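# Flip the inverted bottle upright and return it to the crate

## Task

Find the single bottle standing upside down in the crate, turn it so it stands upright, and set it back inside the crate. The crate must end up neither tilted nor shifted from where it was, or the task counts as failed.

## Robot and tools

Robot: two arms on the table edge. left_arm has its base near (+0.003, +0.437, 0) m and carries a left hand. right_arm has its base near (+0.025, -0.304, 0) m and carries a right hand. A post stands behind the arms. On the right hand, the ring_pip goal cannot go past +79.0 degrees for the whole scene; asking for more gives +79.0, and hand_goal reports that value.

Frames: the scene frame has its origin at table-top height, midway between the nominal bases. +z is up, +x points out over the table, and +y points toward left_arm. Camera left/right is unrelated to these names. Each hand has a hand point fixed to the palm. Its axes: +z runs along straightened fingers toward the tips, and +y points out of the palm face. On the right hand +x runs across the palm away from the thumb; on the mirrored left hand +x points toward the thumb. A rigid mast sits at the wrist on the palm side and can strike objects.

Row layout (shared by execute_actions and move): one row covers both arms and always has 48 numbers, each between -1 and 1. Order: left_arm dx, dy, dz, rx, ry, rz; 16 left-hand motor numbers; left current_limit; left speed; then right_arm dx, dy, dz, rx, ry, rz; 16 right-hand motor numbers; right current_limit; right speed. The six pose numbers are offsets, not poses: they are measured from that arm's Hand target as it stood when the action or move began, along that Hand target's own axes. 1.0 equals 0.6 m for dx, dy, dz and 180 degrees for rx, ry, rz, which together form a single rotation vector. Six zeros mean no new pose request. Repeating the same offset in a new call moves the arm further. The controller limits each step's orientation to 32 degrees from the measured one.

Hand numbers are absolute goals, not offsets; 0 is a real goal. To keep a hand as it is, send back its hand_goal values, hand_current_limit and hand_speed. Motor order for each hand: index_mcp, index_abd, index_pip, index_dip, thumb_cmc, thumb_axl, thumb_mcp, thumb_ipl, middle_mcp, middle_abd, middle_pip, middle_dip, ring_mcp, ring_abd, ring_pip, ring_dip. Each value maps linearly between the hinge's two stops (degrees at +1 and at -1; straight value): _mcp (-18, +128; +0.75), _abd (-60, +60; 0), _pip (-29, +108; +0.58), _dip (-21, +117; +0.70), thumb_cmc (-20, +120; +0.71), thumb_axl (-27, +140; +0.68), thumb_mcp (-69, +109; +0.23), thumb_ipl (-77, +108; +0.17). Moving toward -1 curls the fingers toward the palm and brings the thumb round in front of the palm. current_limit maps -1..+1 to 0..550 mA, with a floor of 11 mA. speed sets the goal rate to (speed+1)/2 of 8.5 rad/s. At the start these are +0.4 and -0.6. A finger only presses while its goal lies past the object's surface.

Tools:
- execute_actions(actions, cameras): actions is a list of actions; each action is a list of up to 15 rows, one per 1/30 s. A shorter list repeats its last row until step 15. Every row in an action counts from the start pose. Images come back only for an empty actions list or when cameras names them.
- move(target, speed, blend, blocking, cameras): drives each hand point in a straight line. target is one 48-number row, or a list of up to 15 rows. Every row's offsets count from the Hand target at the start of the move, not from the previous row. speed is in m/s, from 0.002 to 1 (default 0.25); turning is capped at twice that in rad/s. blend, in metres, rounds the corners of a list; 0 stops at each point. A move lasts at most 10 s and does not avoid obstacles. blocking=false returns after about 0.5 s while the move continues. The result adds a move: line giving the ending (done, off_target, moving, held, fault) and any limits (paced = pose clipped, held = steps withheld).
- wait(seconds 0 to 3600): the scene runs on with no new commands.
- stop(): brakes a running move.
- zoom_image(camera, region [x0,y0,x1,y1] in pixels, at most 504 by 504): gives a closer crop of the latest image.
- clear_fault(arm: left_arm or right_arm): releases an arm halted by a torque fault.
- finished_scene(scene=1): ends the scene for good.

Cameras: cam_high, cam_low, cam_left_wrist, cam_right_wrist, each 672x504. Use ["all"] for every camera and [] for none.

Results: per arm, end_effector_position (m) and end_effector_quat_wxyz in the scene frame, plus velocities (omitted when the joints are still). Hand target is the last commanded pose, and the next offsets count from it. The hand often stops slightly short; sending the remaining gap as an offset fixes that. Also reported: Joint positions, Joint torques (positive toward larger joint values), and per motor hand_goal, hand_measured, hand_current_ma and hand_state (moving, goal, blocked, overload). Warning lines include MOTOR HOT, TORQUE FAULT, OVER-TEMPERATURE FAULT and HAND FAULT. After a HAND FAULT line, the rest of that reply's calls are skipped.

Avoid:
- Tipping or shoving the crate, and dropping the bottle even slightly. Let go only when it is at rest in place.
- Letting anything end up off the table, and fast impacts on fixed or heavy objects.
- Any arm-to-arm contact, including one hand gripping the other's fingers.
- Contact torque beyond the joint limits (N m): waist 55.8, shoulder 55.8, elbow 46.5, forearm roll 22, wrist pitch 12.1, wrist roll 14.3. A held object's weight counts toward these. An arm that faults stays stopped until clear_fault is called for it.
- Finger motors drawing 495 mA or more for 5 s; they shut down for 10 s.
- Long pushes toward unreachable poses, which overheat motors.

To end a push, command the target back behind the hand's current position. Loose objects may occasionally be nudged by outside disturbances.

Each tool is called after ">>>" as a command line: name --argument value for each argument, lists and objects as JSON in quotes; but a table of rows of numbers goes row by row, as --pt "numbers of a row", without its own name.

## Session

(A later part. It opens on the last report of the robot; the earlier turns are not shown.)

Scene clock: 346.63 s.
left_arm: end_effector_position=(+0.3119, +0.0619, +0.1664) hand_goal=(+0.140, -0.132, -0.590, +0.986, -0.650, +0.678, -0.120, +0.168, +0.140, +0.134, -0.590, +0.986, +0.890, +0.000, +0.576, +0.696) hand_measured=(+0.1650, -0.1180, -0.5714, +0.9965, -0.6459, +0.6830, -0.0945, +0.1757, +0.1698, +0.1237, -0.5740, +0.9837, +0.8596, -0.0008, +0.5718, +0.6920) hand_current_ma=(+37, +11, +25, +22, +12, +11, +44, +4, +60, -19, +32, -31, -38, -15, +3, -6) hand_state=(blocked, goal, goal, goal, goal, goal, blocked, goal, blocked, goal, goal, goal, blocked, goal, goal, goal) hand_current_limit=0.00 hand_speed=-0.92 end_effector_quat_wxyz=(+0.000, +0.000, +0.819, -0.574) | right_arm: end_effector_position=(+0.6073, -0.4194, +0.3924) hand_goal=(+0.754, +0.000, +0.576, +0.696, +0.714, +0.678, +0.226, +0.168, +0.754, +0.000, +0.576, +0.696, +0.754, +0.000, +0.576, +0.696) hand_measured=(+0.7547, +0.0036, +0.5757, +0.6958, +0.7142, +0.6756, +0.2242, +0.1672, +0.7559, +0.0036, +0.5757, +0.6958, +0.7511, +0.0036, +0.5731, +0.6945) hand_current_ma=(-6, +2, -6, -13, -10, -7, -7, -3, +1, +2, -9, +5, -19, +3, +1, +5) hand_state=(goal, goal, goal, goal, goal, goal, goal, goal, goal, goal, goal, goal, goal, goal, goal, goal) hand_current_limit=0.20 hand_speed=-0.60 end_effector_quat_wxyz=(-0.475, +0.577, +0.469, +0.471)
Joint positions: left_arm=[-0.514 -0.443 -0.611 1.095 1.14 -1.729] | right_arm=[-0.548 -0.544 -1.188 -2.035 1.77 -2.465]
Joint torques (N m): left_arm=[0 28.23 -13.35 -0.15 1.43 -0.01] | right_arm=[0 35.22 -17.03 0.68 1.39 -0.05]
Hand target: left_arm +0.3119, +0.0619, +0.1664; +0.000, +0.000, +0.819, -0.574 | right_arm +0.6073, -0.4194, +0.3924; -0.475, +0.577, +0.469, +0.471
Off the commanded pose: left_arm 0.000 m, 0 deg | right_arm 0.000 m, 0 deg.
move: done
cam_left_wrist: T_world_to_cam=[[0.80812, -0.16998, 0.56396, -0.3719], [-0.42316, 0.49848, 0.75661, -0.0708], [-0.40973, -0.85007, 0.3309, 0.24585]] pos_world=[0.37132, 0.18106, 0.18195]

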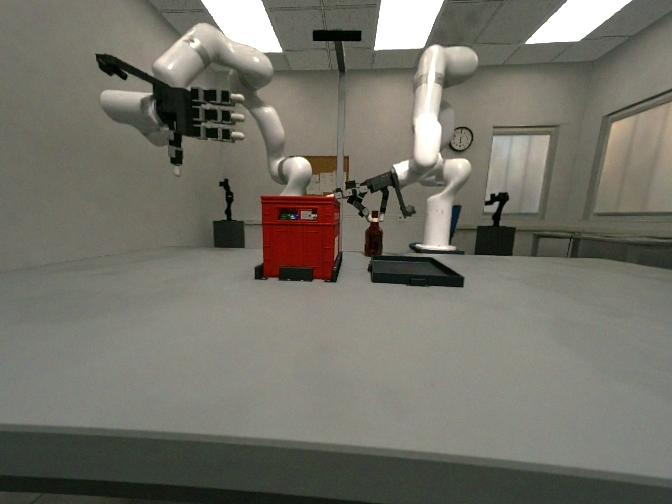

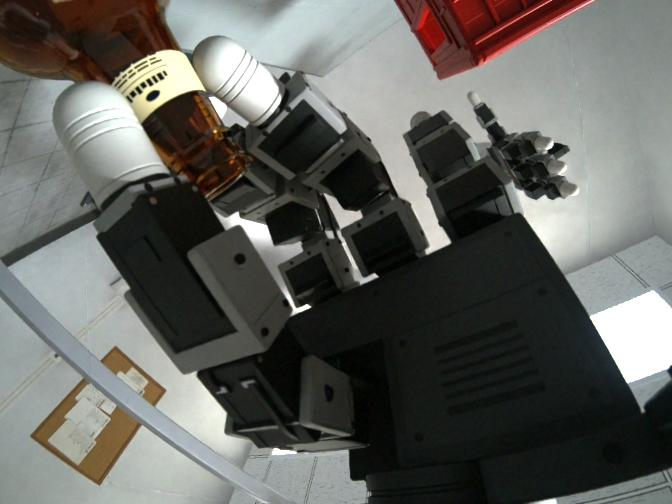

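>>> move --pt "0 0 0 0 0 0 -0.02 -0.2 -0.62 0.986 -0.651 0.677 -0.38 0.1 -0.02 0.2 -0.62 0.986 0.89 0 0.576 0.696 0.74 -0.85 0 0 0 0 0 0 0.754 0 0.576 0.696 0.714 0.677 0.226 0.168 0.754 0 0.576 0.696 0.754 0 0.576 0.696 0.2 -0.6" --speed 0.03 --cameras '["cam_low","cam_left_wrist"]'

>>> zoom_image --camera "cam_left_wrist" --region '[0, 40, 300, 260]'

>>> zoom_image --camera "cam_low" --region '[340, 180, 410, 260]'

Scene clock: 348.03 s.
left_arm: end_effector_position=(+0.3119, +0.0619, +0.1664) hand_goal=(-0.020, -0.200, -0.620, +0.986, -0.650, +0.678, -0.380, +0.100, -0.020, +0.200, -0.620, +0.986, +0.890, +0.000, +0.576, +0.696) hand_measured=(+0.1565, -0.1209, -0.5702, +1.0000, -0.6459, +0.6841, -0.0915, +0.1748, +0.1589, +0.1281, -0.5727, +0.9977, +0.8596, -0.0008, +0.5718, +0.6920) hand_current_ma=(+277, +75, +71, +14, +16, +5, +470, +120, +307, -70, +74, +3, -40, -8, -8, -4) hand_state=(blocked, blocked, blocked, goal, goal, goal, moving, blocked, blocked, blocked, blocked, goal, blocked, goal, goal, goal) hand_current_limit=0.74 hand_speed=-0.85 end_effector_quat_wxyz=(+0.000, +0.000, +0.819, -0.574) | right_arm: end_effector_position=(+0.6073, -0.4194, +0.3924) hand_goal=(+0.754, +0.000, +0.576, +0.696, +0.714, +0.678, +0.226, +0.168, +0.754, +0.000, +0.576, +0.696, +0.754, +0.000, +0.576, +0.696) hand_measured=(+0.7547, +0.0036, +0.5757, +0.6958, +0.7129, +0.6756, +0.2242, +0.1672, +0.7547, +0.0036, +0.5744, +0.6958, +0.7511, +0.0036, +0.5731, +0.6945) hand_current_ma=(-5, +9, -1, -12, -8, -12, -9, -3, +0, -4, -9, +6, -11, +3, -1, +4) hand_state=(goal, goal, goal, goal, goal, goal, goal, goal, goal, goal, goal, goal, goal, goal, goal, goal) hand_current_limit=0.20 hand_speed=-0.60 end_effector_quat_wxyz=(-0.475, +0.577, +0.469, +0.471)
Joint positions: left_arm=[-0.514 -0.443 -0.611 1.095 1.14 -1.729] | right_arm=[-0.548 -0.544 -1.188 -2.035 1.77 -2.465]
Joint torques (N m): left_arm=[0 28.23 -13.35 -0.15 1.43 -0.01] | right_arm=[0 35.22 -17.03 0.68 1.39 -0.05]
Hand target: left_arm +0.3119, +0.0619, +0.1664; +0.000, +0.000, +0.819, -0.574 | right_arm +0.6073, -0.4194, +0.3924; -0.475, +0.577, +0.469, +0.471
Off the commanded pose: left_arm 0.000 m, 0 deg | right_arm 0.000 m, 0 deg.
move: done
cam_left_wrist: T_world_to_cam=[[0.80812, -0.16998, 0.56396, -0.3719], [-0.42316, 0.49848, 0.75661, -0.0708], [-0.40973, -0.85007, 0.3309, 0.24585]] pos_world=[0.37132, 0.18106, 0.18195]

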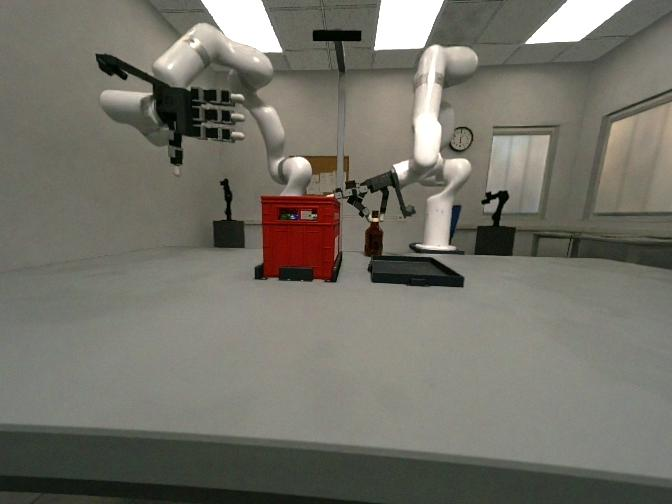

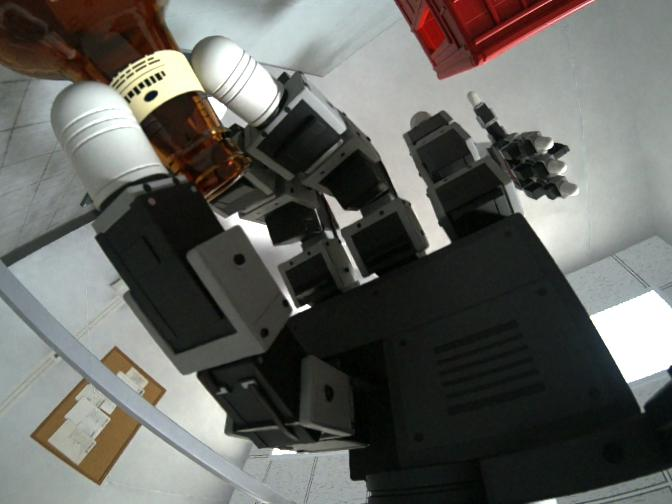

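Scaled by 1.680 from the camera's image (finer frame: 960x720).

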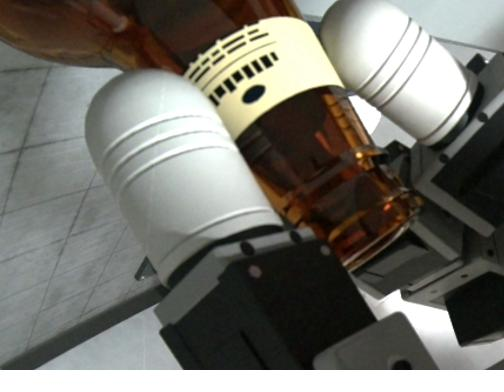

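Scaled by 6.300 from the camera's image (finer frame: 960x720).

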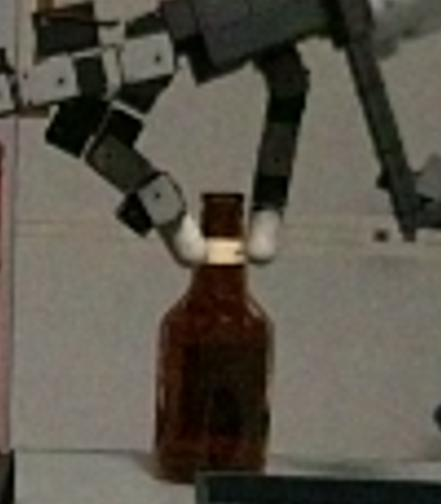

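>>> move --pt "0 -0.0094 -0.0034 0 0 0 -0.02 -0.2 -0.62 0.986 -0.651 0.677 -0.38 0.1 -0.02 0.2 -0.62 0.986 0.89 0 0.576 0.696 0.74 -0.85 0 0 0 0 0 0 0.754 0 0.576 0.696 0.714 0.677 0.226 0.168 0.754 0 0.576 0.696 0.754 0 0.576 0.696 0.2 -0.6" --speed 0.02 --cameras '["cam_low","cam_left_wrist"]'

>>> zoom_image --camera "cam_left_wrist" --region '[0, 40, 300, 260]'

>>> zoom_image --camera "cam_low" --region '[340, 180, 410, 260]'

Scene clock: 349.30 s.
left_arm: end_effector_position=(+0.3119, +0.0619, +0.1724) hand_goal=(-0.020, -0.200, -0.620, +0.986, -0.650, +0.678, -0.380, +0.100, -0.020, +0.200, -0.620, +0.986, +0.890, +0.000, +0.576, +0.696) hand_measured=(+0.1529, -0.1209, -0.5535, +1.0000, -0.6270, +0.6841, -0.0915, +0.1757, +0.1384, +0.1281, -0.5586, +1.0000, +0.8584, +0.0007, +0.5731, +0.6932) hand_current_ma=(+280, +61, +95, +11, +41, +19, +484, +142, +252, -75, +89, +18, -38, +2, -8, +6) hand_state=(blocked, blocked, blocked, goal, blocked, goal, blocked, blocked, blocked, blocked, blocked, goal, blocked, goal, goal, goal) hand_current_limit=0.74 hand_speed=-0.85 end_effector_quat_wxyz=(+0.000, +0.000, +0.819, -0.574) | right_arm: end_effector_position=(+0.6073, -0.4194, +0.3924) hand_goal=(+0.754, +0.000, +0.576, +0.696, +0.714, +0.678, +0.226, +0.168, +0.754, +0.000, +0.576, +0.696, +0.754, +0.000, +0.576, +0.696) hand_measured=(+0.7547, +0.0036, +0.5757, +0.6958, +0.7142, +0.6756, +0.2242, +0.1672, +0.7559, +0.0051, +0.5757, +0.6958, +0.7511, +0.0036, +0.5731, +0.6945) hand_current_ma=(-5, +3, -2, -11, -10, -15, -2, +2, +1, -1, -7, +8, -10, +6, -1, +9) hand_state=(goal, goal, goal, goal, goal, goal, goal, goal, goal, goal, goal, goal, goal, goal, goal, goal) hand_current_limit=0.20 hand_speed=-0.60 end_effector_quat_wxyz=(-0.475, +0.577, +0.469, +0.471)
Joint positions: left_arm=[-0.514 -0.427 -0.61 1.101 1.133 -1.744] | right_arm=[-0.548 -0.544 -1.188 -2.035 1.77 -2.465]
Joint torques (N m): left_arm=[0 42.25 -13.6 -0.16 1.43 -2.11] | right_arm=[0 35.22 -17.03 0.68 1.39 -0.05]
Hand target: left_arm +0.3119, +0.0619, +0.1724; +0.000, +0.000, +0.819, -0.574 | right_arm +0.6073, -0.4194, +0.3924; -0.475, +0.577, +0.469, +0.471
Off the commanded pose: left_arm 0.000 m, 0 deg | right_arm 0.000 m, 0 deg.
move: done
cam_left_wrist: T_world_to_cam=[[0.80812, -0.16998, 0.56396, -0.37523], [-0.42316, 0.49848, 0.75661, -0.07526], [-0.40973, -0.85007, 0.3309, 0.24389]] pos_world=[0.37132, 0.18106, 0.18785]

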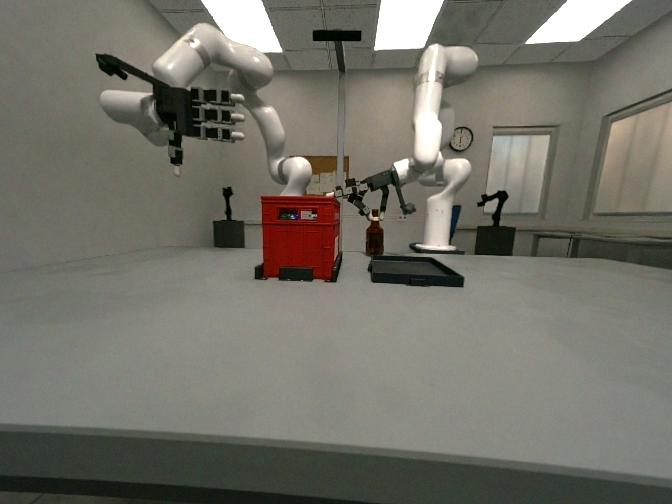

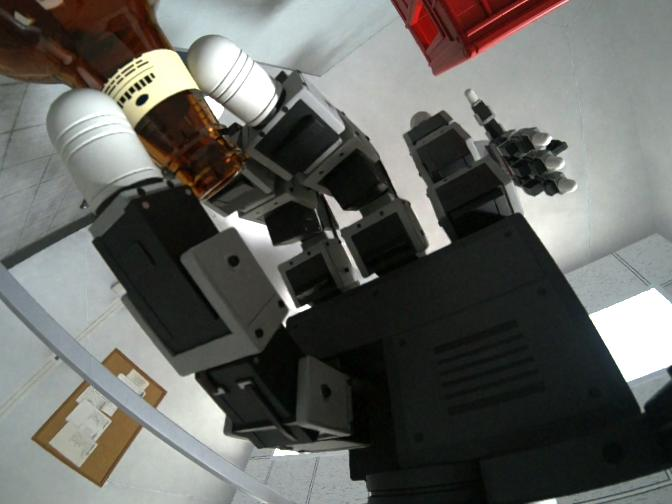

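Scaled by 1.680 from the camera's image (finer frame: 960x720).

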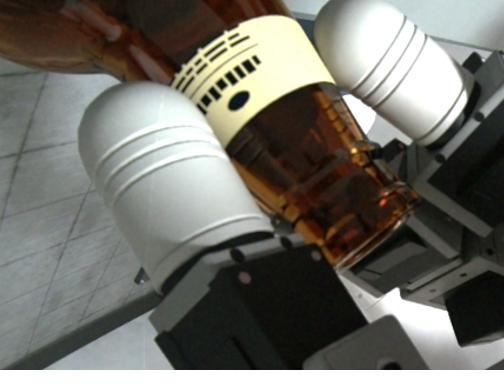

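Scaled by 6.300 from the camera's image (finer frame: 960x720).

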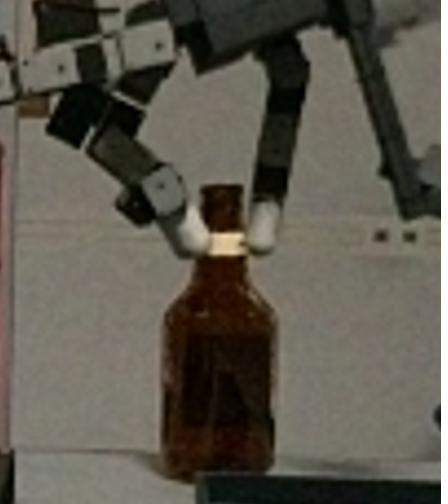

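>>> move --pt "0 -0.0783 -0.0285 0 0 0 -0.02 -0.2 -0.62 0.986 -0.651 0.677 -0.38 0.1 -0.02 0.2 -0.62 0.986 0.89 0 0.576 0.696 0.74 -0.85 0 0 0 0 0 0 0.754 0 0.576 0.696 0.714 0.677 0.226 0.168 0.754 0 0.576 0.696 0.754 0 0.576 0.696 0.2 -0.6" --speed 0.03 --cameras '["cam_low","cam_left_wrist","cam_high"]'

>>> zoom_image --camera "cam_left_wrist" --region '[0, 40, 300, 260]'

>>> zoom_image --camera "cam_low" --region '[340, 160, 410, 260]'

>>> zoom_image --camera "cam_high" --region '[340, 130, 420, 230]'

Scene clock: 352.57 s.
left_arm: end_effector_position=(+0.3119, +0.0619, +0.2223) hand_goal=(-0.020, -0.200, -0.620, +0.986, -0.650, +0.678, -0.380, +0.100, -0.020, +0.200, -0.620, +0.986, +0.890, +0.000, +0.576, +0.696) hand_measured=(+0.1529, -0.1209, -0.5535, +1.0000, -0.6270, +0.6851, -0.0915, +0.1757, +0.1372, +0.1267, -0.5586, +0.9990, +0.8596, -0.0008, +0.5731, +0.6920) hand_current_ma=(+276, +68, +93, +18, +32, +12, +481, +155, +263, -67, +84, -3, -40, +2, -17, +5) hand_state=(blocked, blocked, blocked, goal, blocked, goal, blocked, blocked, blocked, blocked, blocked, goal, blocked, goal, goal, goal) hand_current_limit=0.74 hand_speed=-0.85 end_effector_quat_wxyz=(+0.000, +0.000, +0.819, -0.574) | right_arm: end_effector_position=(+0.6073, -0.4194, +0.3924) hand_goal=(+0.754, +0.000, +0.576, +0.696, +0.714, +0.678, +0.226, +0.168, +0.754, +0.000, +0.576, +0.696, +0.754, +0.000, +0.576, +0.696) hand_measured=(+0.7547, +0.0036, +0.5757, +0.6958, +0.7129, +0.6756, +0.2242, +0.1672, +0.7547, +0.0036, +0.5744, +0.6945, +0.7511, +0.0036, +0.5731, +0.6945) hand_current_ma=(-9, +8, +2, -12, -12, -12, -4, -8, +6, -1, -4, +4, -17, +6, +5, -1) hand_state=(goal, goal, goal, goal, goal, goal, goal, goal, goal, goal, goal, goal, goal, goal, goal, goal) hand_current_limit=0.20 hand_speed=-0.60 end_effector_quat_wxyz=(-0.475, +0.577, +0.469, +0.471)
Joint positions: left_arm=[-0.514 -0.295 -0.606 1.159 1.079 -1.873] | right_arm=[-0.548 -0.544 -1.188 -2.035 1.77 -2.465]
Joint torques (N m): left_arm=[0 25.62 -15.56 -0.29 1.38 -2.26] | right_arm=[0 35.22 -17.03 0.68 1.39 -0.05]
Hand target: left_arm +0.3119, +0.0619, +0.2224; +0.000, +0.000, +0.819, -0.574 | right_arm +0.6073, -0.4194, +0.3924; -0.475, +0.577, +0.469, +0.471
Off the commanded pose: left_arm 0.000 m, 0 deg | right_arm 0.000 m, 0 deg.
move: done
cam_left_wrist: T_world_to_cam=[[0.80812, -0.16998, 0.56396, -0.40343], [-0.42316, 0.49848, 0.75661, -0.11309], [-0.40973, -0.85007, 0.3309, 0.22735]] pos_world=[0.37132, 0.18106, 0.23785]
Images, in order (width x height): cam_high 672x504, cam_low 672x504, cam_left_wrist 672x504.

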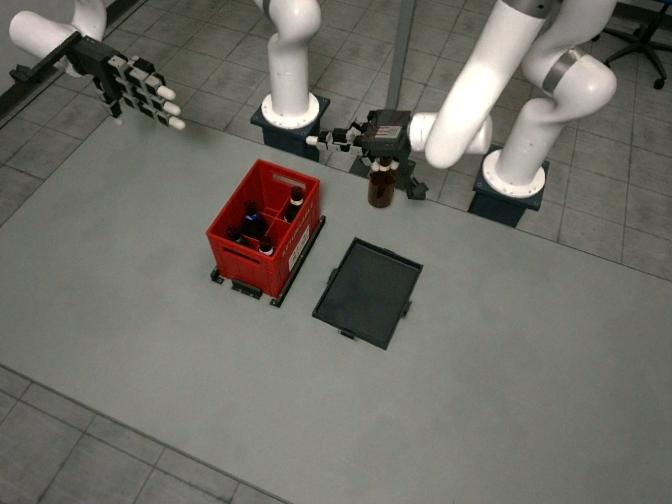

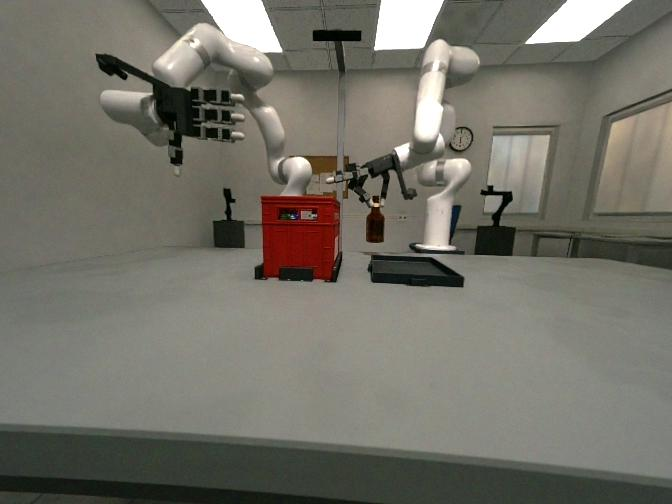

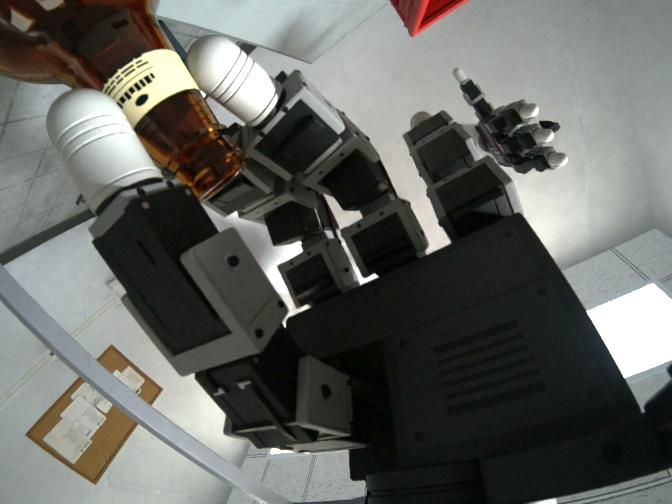

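Scaled by 1.680 from the camera's image (finer frame: 960x720).

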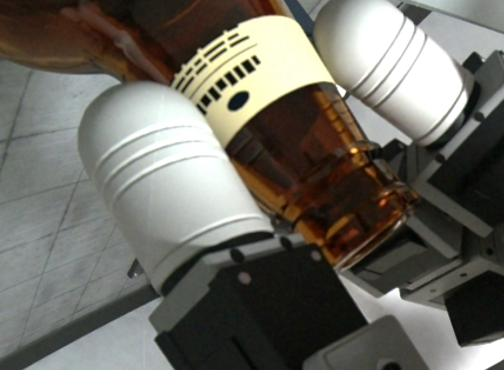

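Scaled by 5.040 from the camera's image (finer frame: 960x720).

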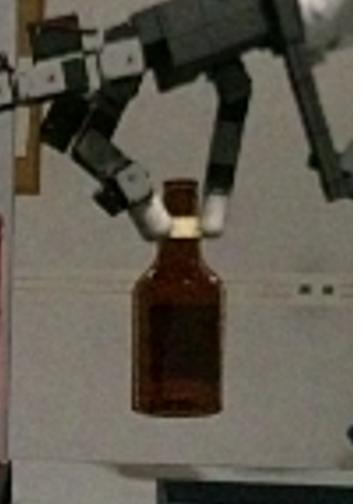

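Scaled by 5.040 from the camera's image (finer frame: 960x720).

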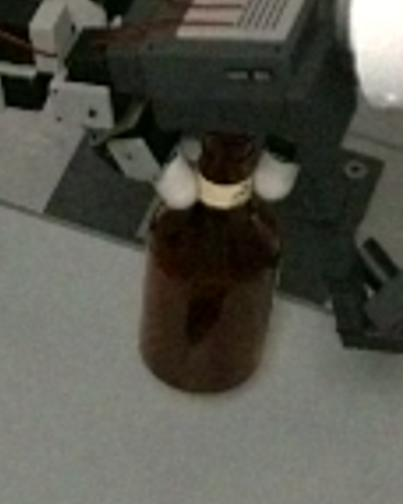

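>>> move --pt "0 -0.2663 -0.0969 0 0 0 -0.02 -0.2 -0.62 0.986 -0.651 0.677 -0.38 0.1 -0.02 0.2 -0.62 0.986 0.89 0 0.576 0.696 0.74 -0.85 0 0 0 0 0 0 0.754 0 0.576 0.696 0.714 0.677 0.226 0.168 0.754 0 0.576 0.696 0.754 0 0.576 0.696 0.2 -0.6" --pt "-0.45 -0.3517 0.1375 0 -0.3394 -0.1235 -0.02 -0.2 -0.62 0.986 -0.651 0.677 -0.38 0.1 -0.02 0.2 -0.62 0.986 0.89 0 0.576 0.696 0.74 -0.85 0 0 0 0 0 0 0.754 0 0.576 0.696 0.714 0.677 0.226 0.168 0.754 0 0.576 0.696 0.754 0 0.576 0.696 0.2 -0.6" --speed '[0.08,0.1]' --blend '[0.02,0]' --cameras '["all"]'

>>> zoom_image --camera "cam_high" --region '[190, 100, 350, 270]'

>>> zoom_image --camera "cam_low" --region '[250, 80, 400, 230]'

>>> zoom_image --camera "cam_right_wrist" --region '[310, 20, 500, 210]'

Scene clock: 367.03 s.
left_arm: end_effector_position=(+0.5818, -0.0879, +0.3925) hand_goal=(-0.020, -0.200, -0.620, +0.986, -0.650, +0.678, -0.380, +0.100, -0.020, +0.200, -0.620, +0.986, +0.890, +0.000, +0.576, +0.696) hand_measured=(+0.1529, -0.1209, -0.5522, +1.0000, -0.6258, +0.6851, -0.0915, +0.1748, +0.1372, +0.1281, -0.5573, +1.0000, +0.8596, -0.0023, +0.5718, +0.6932) hand_current_ma=(+282, +66, +94, +10, +34, +4, +483, +138, +259, -74, +96, +5, -37, +6, -10, +14) hand_state=(blocked, blocked, blocked, goal, blocked, goal, blocked, blocked, blocked, blocked, blocked, goal, blocked, goal, goal, goal) hand_current_limit=0.74 hand_speed=-0.85 end_effector_quat_wxyz=(+0.308, -0.440, +0.691, -0.484) | right_arm: end_effector_position=(+0.6073, -0.4194, +0.3924) hand_goal=(+0.754, +0.000, +0.576, +0.696, +0.714, +0.678, +0.226, +0.168, +0.754, +0.000, +0.576, +0.696, +0.754, +0.000, +0.576, +0.696) hand_measured=(+0.7547, +0.0036, +0.5757, +0.6958, +0.7142, +0.6756, +0.2242, +0.1672, +0.7547, +0.0036, +0.5757, +0.6945, +0.7511, +0.0051, +0.5744, +0.6945) hand_current_ma=(-9, +7, -1, -5, -7, -14, -10, -3, -1, +1, -3, +1, -14, +5, -3, +3) hand_state=(goal, goal, goal, goal, goal, goal, goal, goal, goal, goal, goal, goal, goal, goal, goal, goal) hand_current_limit=0.20 hand_speed=-0.60 end_effector_quat_wxyz=(-0.475, +0.577, +0.469, +0.471)
Joint positions: left_arm=[-0.765 -0.491 -1.36 -0.808 0.463 -0.943] | right_arm=[-0.548 -0.544 -1.188 -2.035 1.77 -2.465]
Joint torques (N m): left_arm=[0.02 37.11 -28.86 0.78 1.17 1.78] | right_arm=[0 35.22 -17.03 0.68 1.39 -0.05]
Hand target: left_arm +0.5818, -0.0879, +0.3925; +0.308, -0.440, +0.691, -0.484 | right_arm +0.6073, -0.4194, +0.3924; -0.475, +0.577, +0.469, +0.471
Off the commanded pose: left_arm 0.000 m, 0 deg | right_arm 0.000 m, 0 deg.
move: done
cam_left_wrist: T_world_to_cam=[[0.49536, 0.66075, 0.56395, -0.48805], [-0.63079, -0.17274, 0.75648, 0.00883], [0.59726, -0.73046, 0.33122, -0.42116]] pos_world=[0.49887, 0.01636, 0.40805]
cam_right_wrist: T_world_to_cam=[[0.53834, -0.18264, -0.8227, -0.05003], [-0.67241, -0.68156, -0.28868, 0.18819], [-0.508, 0.7086, -0.48972, 0.93036]] pos_world=[0.6261, -0.54013, 0.46878]

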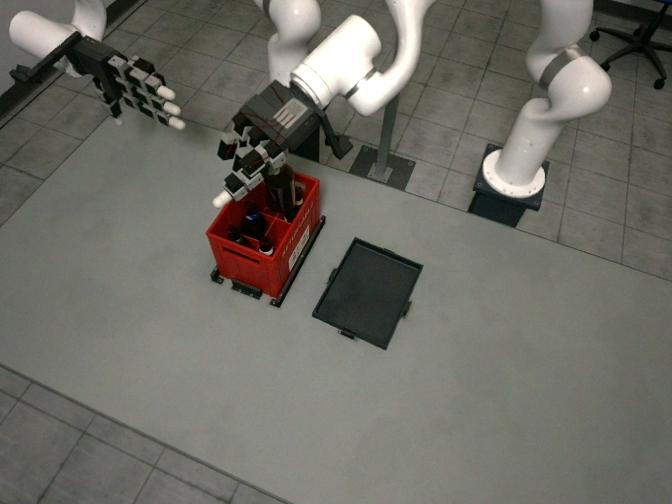

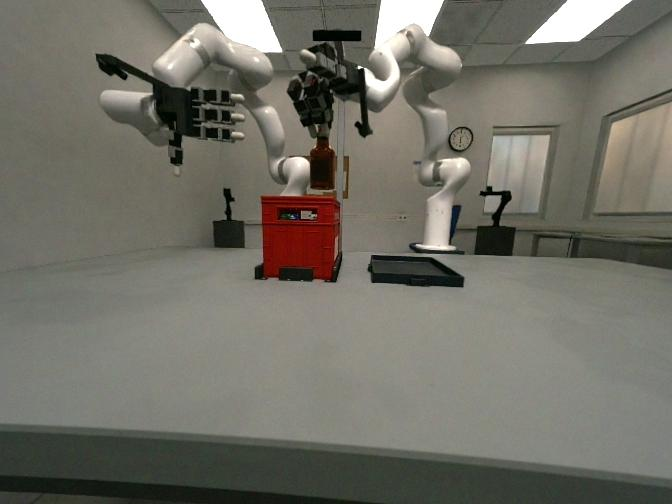

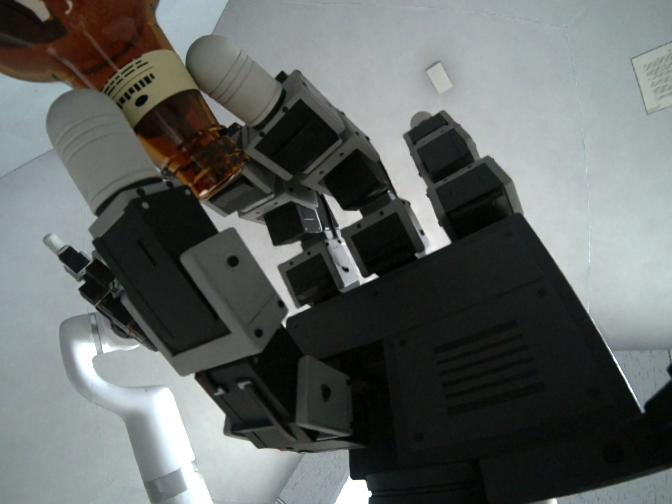

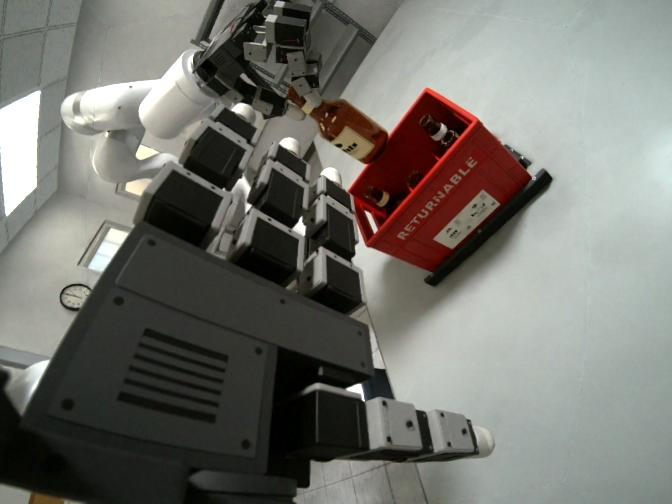

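Scaled by 2.965 from the camera's image (finer frame: 960x720).

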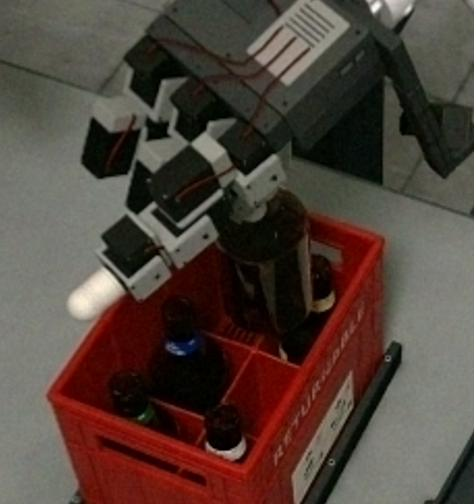

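Scaled by 3.360 from the camera's image (finer frame: 960x720).

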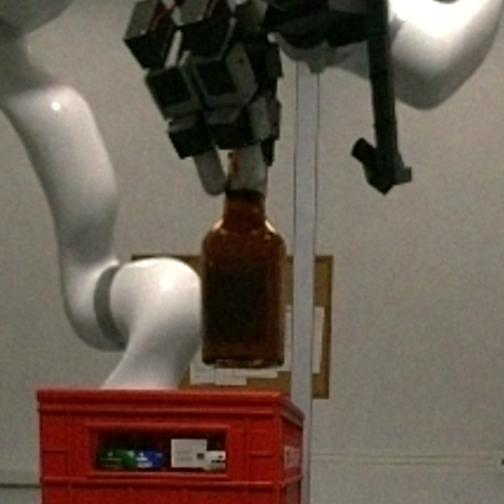

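Scaled by 2.653 from the camera's image (finer frame: 960x720).

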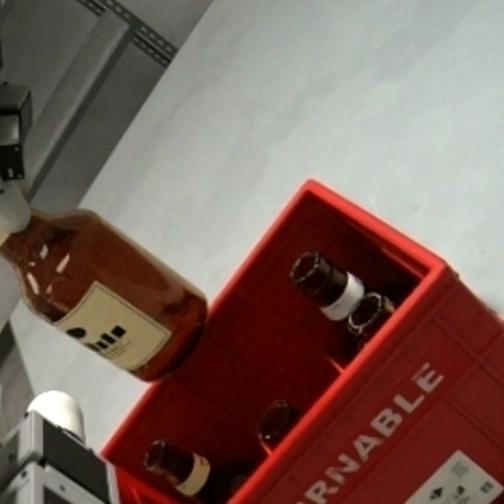

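>>> zoom_image --camera "cam_right_wrist" --region '[290, 80, 400, 190]'

>>> zoom_image --camera "cam_high" --region '[250, 150, 320, 230]'

>>> zoom_image --camera "cam_low" --region '[295, 120, 350, 200]'

Scaled by 4.582 from the camera's image (finer frame: 960x720).

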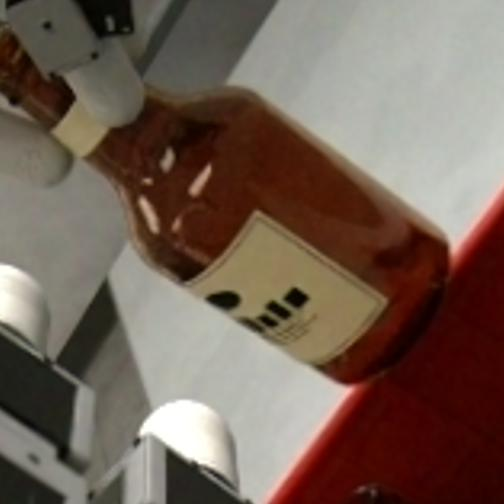

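Scaled by 6.300 from the camera's image (finer frame: 960x720).

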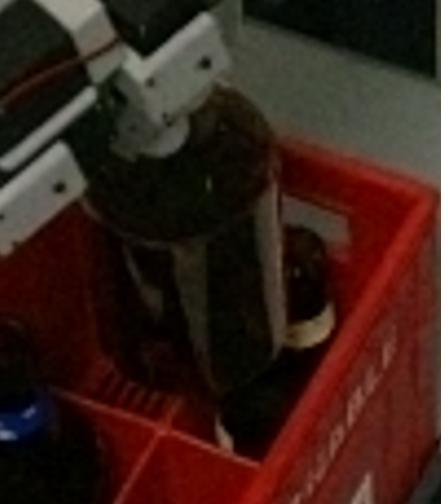

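Scaled by 6.300 from the camera's image (finer frame: 960x720).

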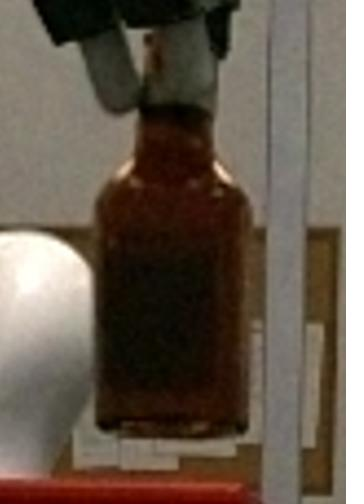

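>>> move --pt "0 0.0313 0.0114 0 0 0 -0.02 -0.2 -0.62 0.986 -0.651 0.677 -0.38 0.1 -0.02 0.2 -0.62 0.986 0.89 0 0.576 0.696 0.74 -0.85 0 0 0 0 0 0 0.754 0 0.576 0.696 0.714 0.677 0.226 0.168 0.754 0 0.576 0.696 0.754 0 0.576 0.696 0.2 -0.6" --speed 0.04 --cameras '["cam_high","cam_low","cam_right_wrist"]'

>>> zoom_image --camera "cam_right_wrist" --region '[310, 80, 420, 190]'

>>> zoom_image --camera "cam_high" --region '[250, 150, 330, 240]'

>>> zoom_image --camera "cam_low" --region '[255, 120, 345, 220]'

Scene clock: 376.63 s.
left_arm: end_effector_position=(+0.5818, -0.0880, +0.3726) hand_goal=(-0.020, -0.200, -0.620, +0.986, -0.650, +0.678, -0.380, +0.100, -0.020, +0.200, -0.620, +0.986, +0.890, +0.000, +0.576, +0.696) hand_measured=(+0.1517, -0.1209, -0.5522, +1.0000, -0.6258, +0.6851, -0.0915, +0.1757, +0.1360, +0.1281, -0.5573, +1.0000, +0.8584, -0.0008, +0.5718, +0.6932) hand_current_ma=(+279, +76, +93, +21, +40, +12, +482, +139, +264, -67, +106, +9, -42, -7, -3, -1) hand_state=(blocked, blocked, blocked, goal, blocked, goal, blocked, blocked, blocked, blocked, blocked, goal, blocked, goal, goal, goal) hand_current_limit=0.74 hand_speed=-0.85 end_effector_quat_wxyz=(+0.308, -0.440, +0.691, -0.484) | right_arm: end_effector_position=(+0.6073, -0.4194, +0.3924) hand_goal=(+0.754, +0.000, +0.576, +0.696, +0.714, +0.678, +0.226, +0.168, +0.754, +0.000, +0.576, +0.696, +0.754, +0.000, +0.576, +0.696) hand_measured=(+0.7547, +0.0051, +0.5757, +0.6958, +0.7142, +0.6756, +0.2242, +0.1672, +0.7559, +0.0036, +0.5757, +0.6958, +0.7511, +0.0036, +0.5731, +0.6945) hand_current_ma=(-7, +8, -6, -13, -6, -17, -7, +0, +1, +0, -8, +2, -11, +4, +2, -5) hand_state=(goal, goal, goal, goal, goal, goal, goal, goal, goal, goal, goal, goal, goal, goal, goal, goal) hand_current_limit=0.20 hand_speed=-0.60 end_effector_quat_wxyz=(-0.475, +0.577, +0.469, +0.471)
Joint positions: left_arm=[-0.765 -0.51 -1.34 -0.755 0.491 -1.002] | right_arm=[-0.548 -0.544 -1.188 -2.035 1.77 -2.465]
Joint torques (N m): left_arm=[0.02 37.5 -20.53 0.78 1.22 0] | right_arm=[0 35.22 -17.03 0.68 1.39 -0.05]
Hand target: left_arm +0.5818, -0.0879, +0.3725; +0.308, -0.440, +0.691, -0.484 | right_arm +0.6073, -0.4194, +0.3924; -0.475, +0.577, +0.469, +0.471
Off the commanded pose: left_arm 0.000 m, 0 deg | right_arm 0.000 m, 0 deg.
move: done
cam_right_wrist: T_world_to_cam=[[0.53834, -0.18264, -0.8227, -0.05003], [-0.67241, -0.68156, -0.28868, 0.18819], [-0.508, 0.7086, -0.48972, 0.93036]] pos_world=[0.6261, -0.54013, 0.46878]

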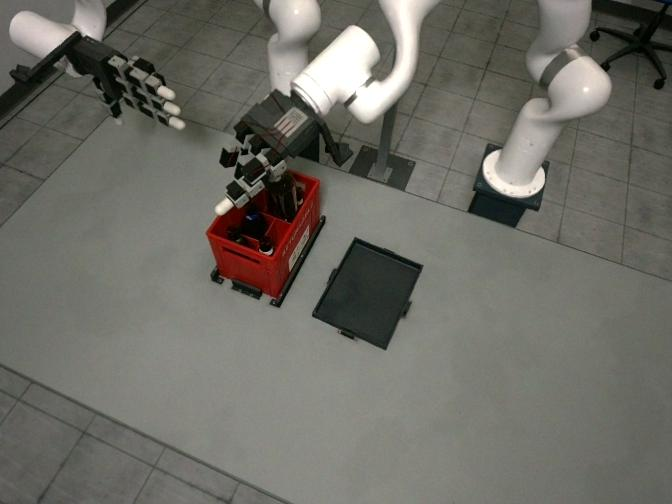

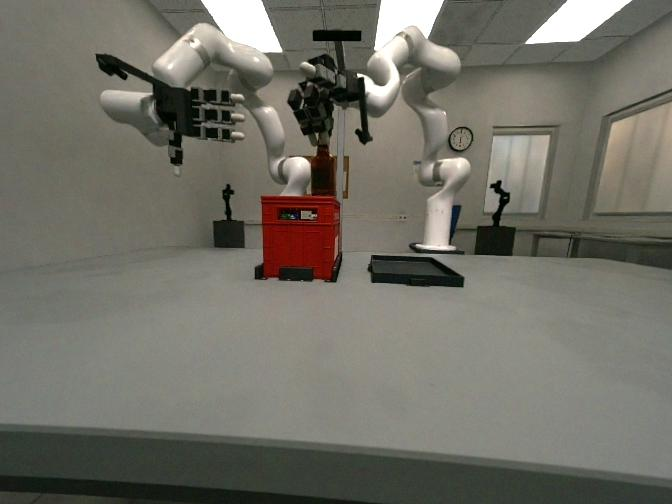

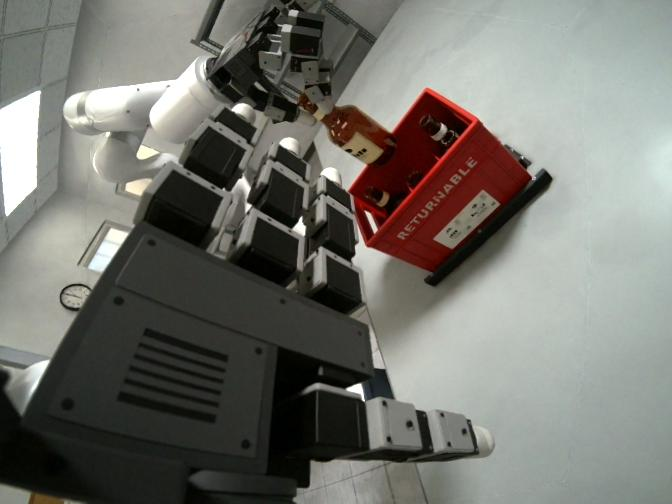

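Scaled by 4.582 from the camera's image (finer frame: 960x720).

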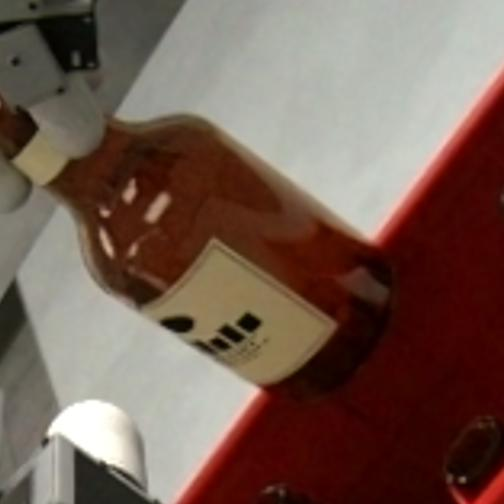

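Scaled by 5.600 from the camera's image (finer frame: 960x720).

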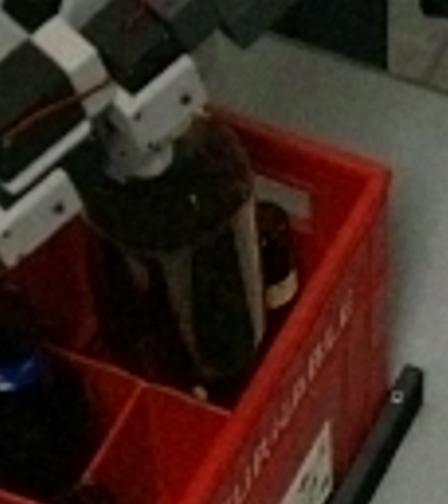

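Scaled by 5.040 from the camera's image (finer frame: 960x720).

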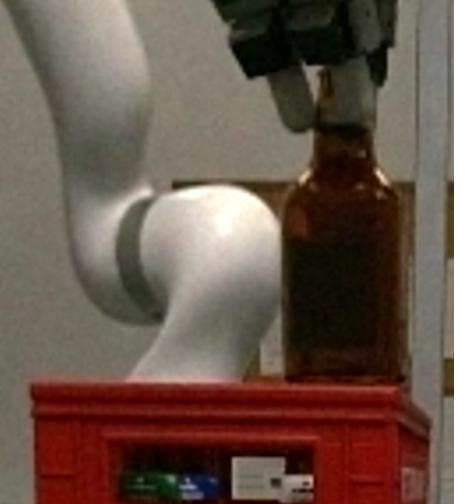

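>>> move --pt "0.0017 -0.0028 0.0076 0 0 0 -0.02 -0.2 -0.62 0.986 -0.651 0.677 -0.38 0.1 -0.02 0.2 -0.62 0.986 0.89 0 0.576 0.696 0.74 -0.85 0 0 0 0 0 0 0.754 0 0.576 0.696 0.714 0.677 0.226 0.168 0.754 0 0.576 0.696 0.754 0 0.576 0.696 0.2 -0.6" --pt "0.0017 0.0332 0.021 0 0 0 -0.02 -0.2 -0.62 0.986 -0.651 0.677 -0.38 0.1 -0.02 0.2 -0.62 0.986 0.89 0 0.576 0.696 0.74 -0.85 0 0 0 0 0 0 0.754 0 0.576 0.696 0.714 0.677 0.226 0.168 0.754 0 0.576 0.696 0.754 0 0.576 0.696 0.2 -0.6" --speed 0.03 --cameras '["cam_high","cam_low","cam_right_wrist"]'

>>> zoom_image --camera "cam_right_wrist" --region '[310, 80, 420, 190]'

>>> zoom_image --camera "cam_high" --region '[250, 150, 330, 240]'

>>> zoom_image --camera "cam_low" --region '[255, 120, 345, 220]'

Scene clock: 385.13 s.
left_arm: end_effector_position=(+0.5860, -0.0910, +0.3496) hand_goal=(-0.020, -0.200, -0.620, +0.986, -0.650, +0.678, -0.380, +0.100, -0.020, +0.200, -0.620, +0.986, +0.890, +0.000, +0.576, +0.696) hand_measured=(+0.1517, -0.1195, -0.5522, +1.0000, -0.6258, +0.6851, -0.0915, +0.1757, +0.1360, +0.1267, -0.5560, +1.0000, +0.8584, -0.0008, +0.5718, +0.6932) hand_current_ma=(+284, +74, +87, +28, +29, +18, +483, +136, +254, -68, +101, +12, -35, +0, -20, +1) hand_state=(blocked, blocked, blocked, goal, blocked, goal, blocked, blocked, blocked, blocked, blocked, goal, blocked, goal, goal, goal) hand_current_limit=0.74 hand_speed=-0.85 end_effector_quat_wxyz=(+0.308, -0.440, +0.691, -0.484) | right_arm: end_effector_position=(+0.6073, -0.4194, +0.3924) hand_goal=(+0.754, +0.000, +0.576, +0.696, +0.714, +0.678, +0.226, +0.168, +0.754, +0.000, +0.576, +0.696, +0.754, +0.000, +0.576, +0.696) hand_measured=(+0.7547, +0.0036, +0.5757, +0.6958, +0.7142, +0.6756, +0.2242, +0.1672, +0.7547, +0.0036, +0.5744, +0.6945, +0.7511, +0.0051, +0.5744, +0.6945) hand_current_ma=(-6, +1, +1, -13, -12, -10, -7, +0, +5, +2, -7, +2, -14, +9, +3, +1) hand_state=(goal, goal, goal, goal, goal, goal, goal, goal, goal, goal, goal, goal, goal, goal, goal, goal) hand_current_limit=0.20 hand_speed=-0.60 end_effector_quat_wxyz=(-0.475, +0.577, +0.469, +0.471)
Joint positions: left_arm=[-0.763 -0.547 -1.338 -0.706 0.519 -1.057] | right_arm=[-0.548 -0.544 -1.188 -2.035 1.77 -2.465]
Joint torques (N m): left_arm=[0.02 38.37 -20.3 0.76 1.26 0] | right_arm=[0 35.22 -17.03 0.68 1.39 -0.05]
Hand target: left_arm +0.5860, -0.0910, +0.3495; +0.308, -0.440, +0.691, -0.484 | right_arm +0.6073, -0.4194, +0.3924; -0.475, +0.577, +0.469, +0.471
Off the commanded pose: left_arm 0.000 m, 0 deg | right_arm 0.000 m, 0 deg.
move: done
cam_right_wrist: T_world_to_cam=[[0.53834, -0.18264, -0.8227, -0.05003], [-0.67241, -0.68156, -0.28868, 0.18819], [-0.508, 0.7086, -0.48972, 0.93036]] pos_world=[0.6261, -0.54013, 0.46878]

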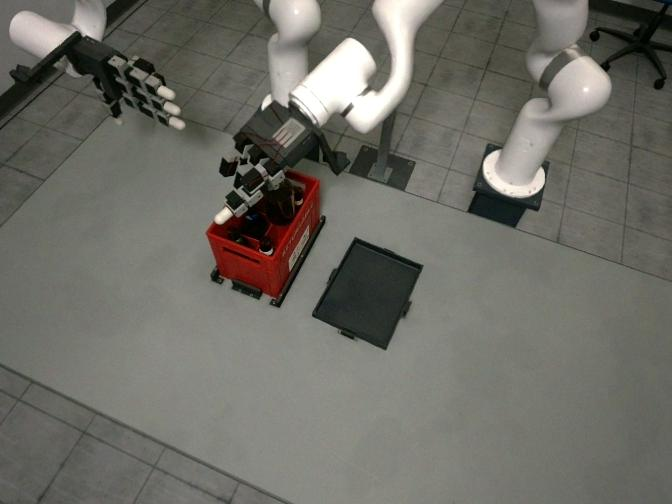

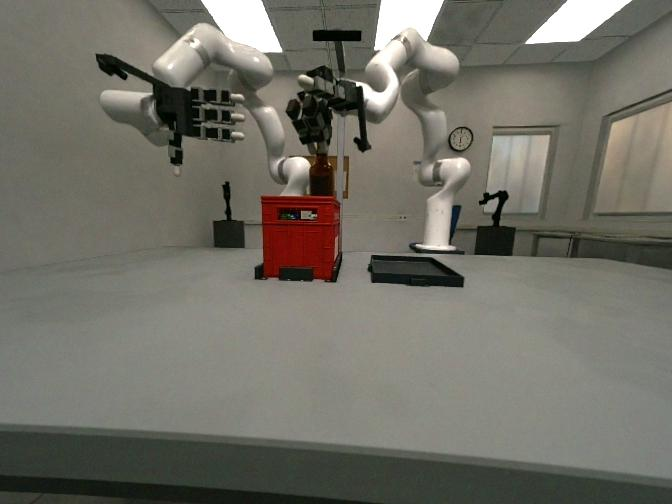

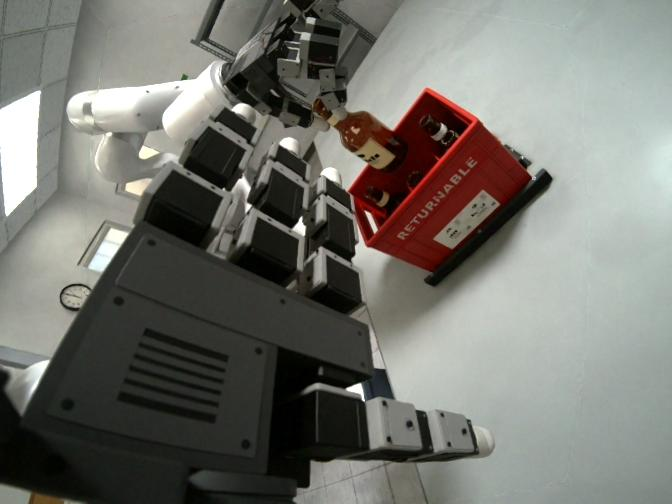

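Scaled by 4.582 from the camera's image (finer frame: 960x720).

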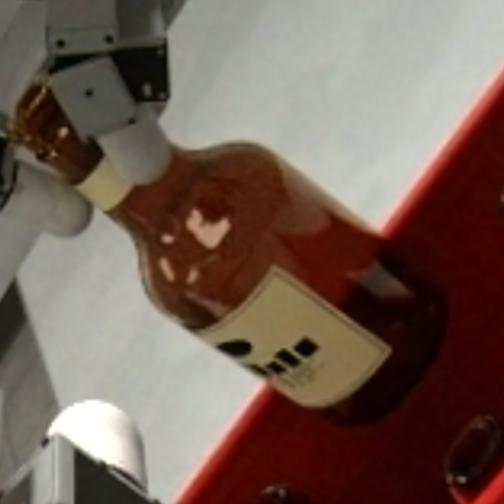

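Scaled by 5.600 from the camera's image (finer frame: 960x720).

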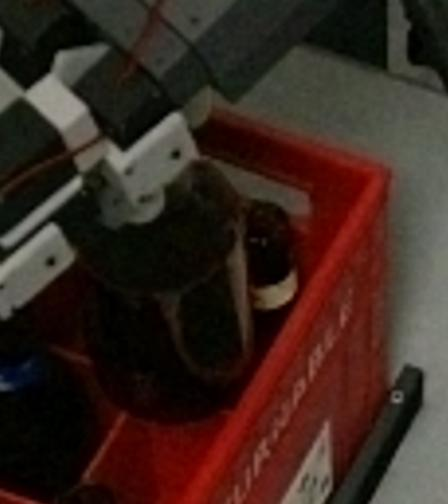

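Scaled by 5.040 from the camera's image (finer frame: 960x720).

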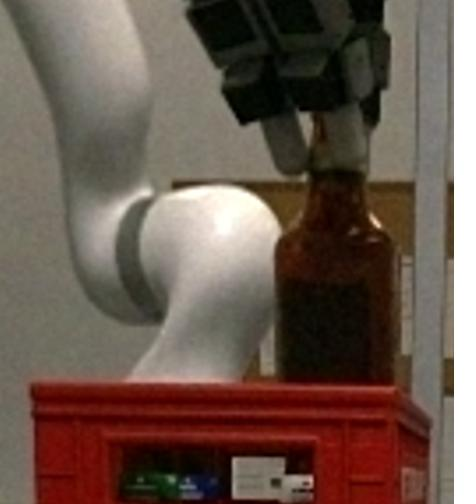

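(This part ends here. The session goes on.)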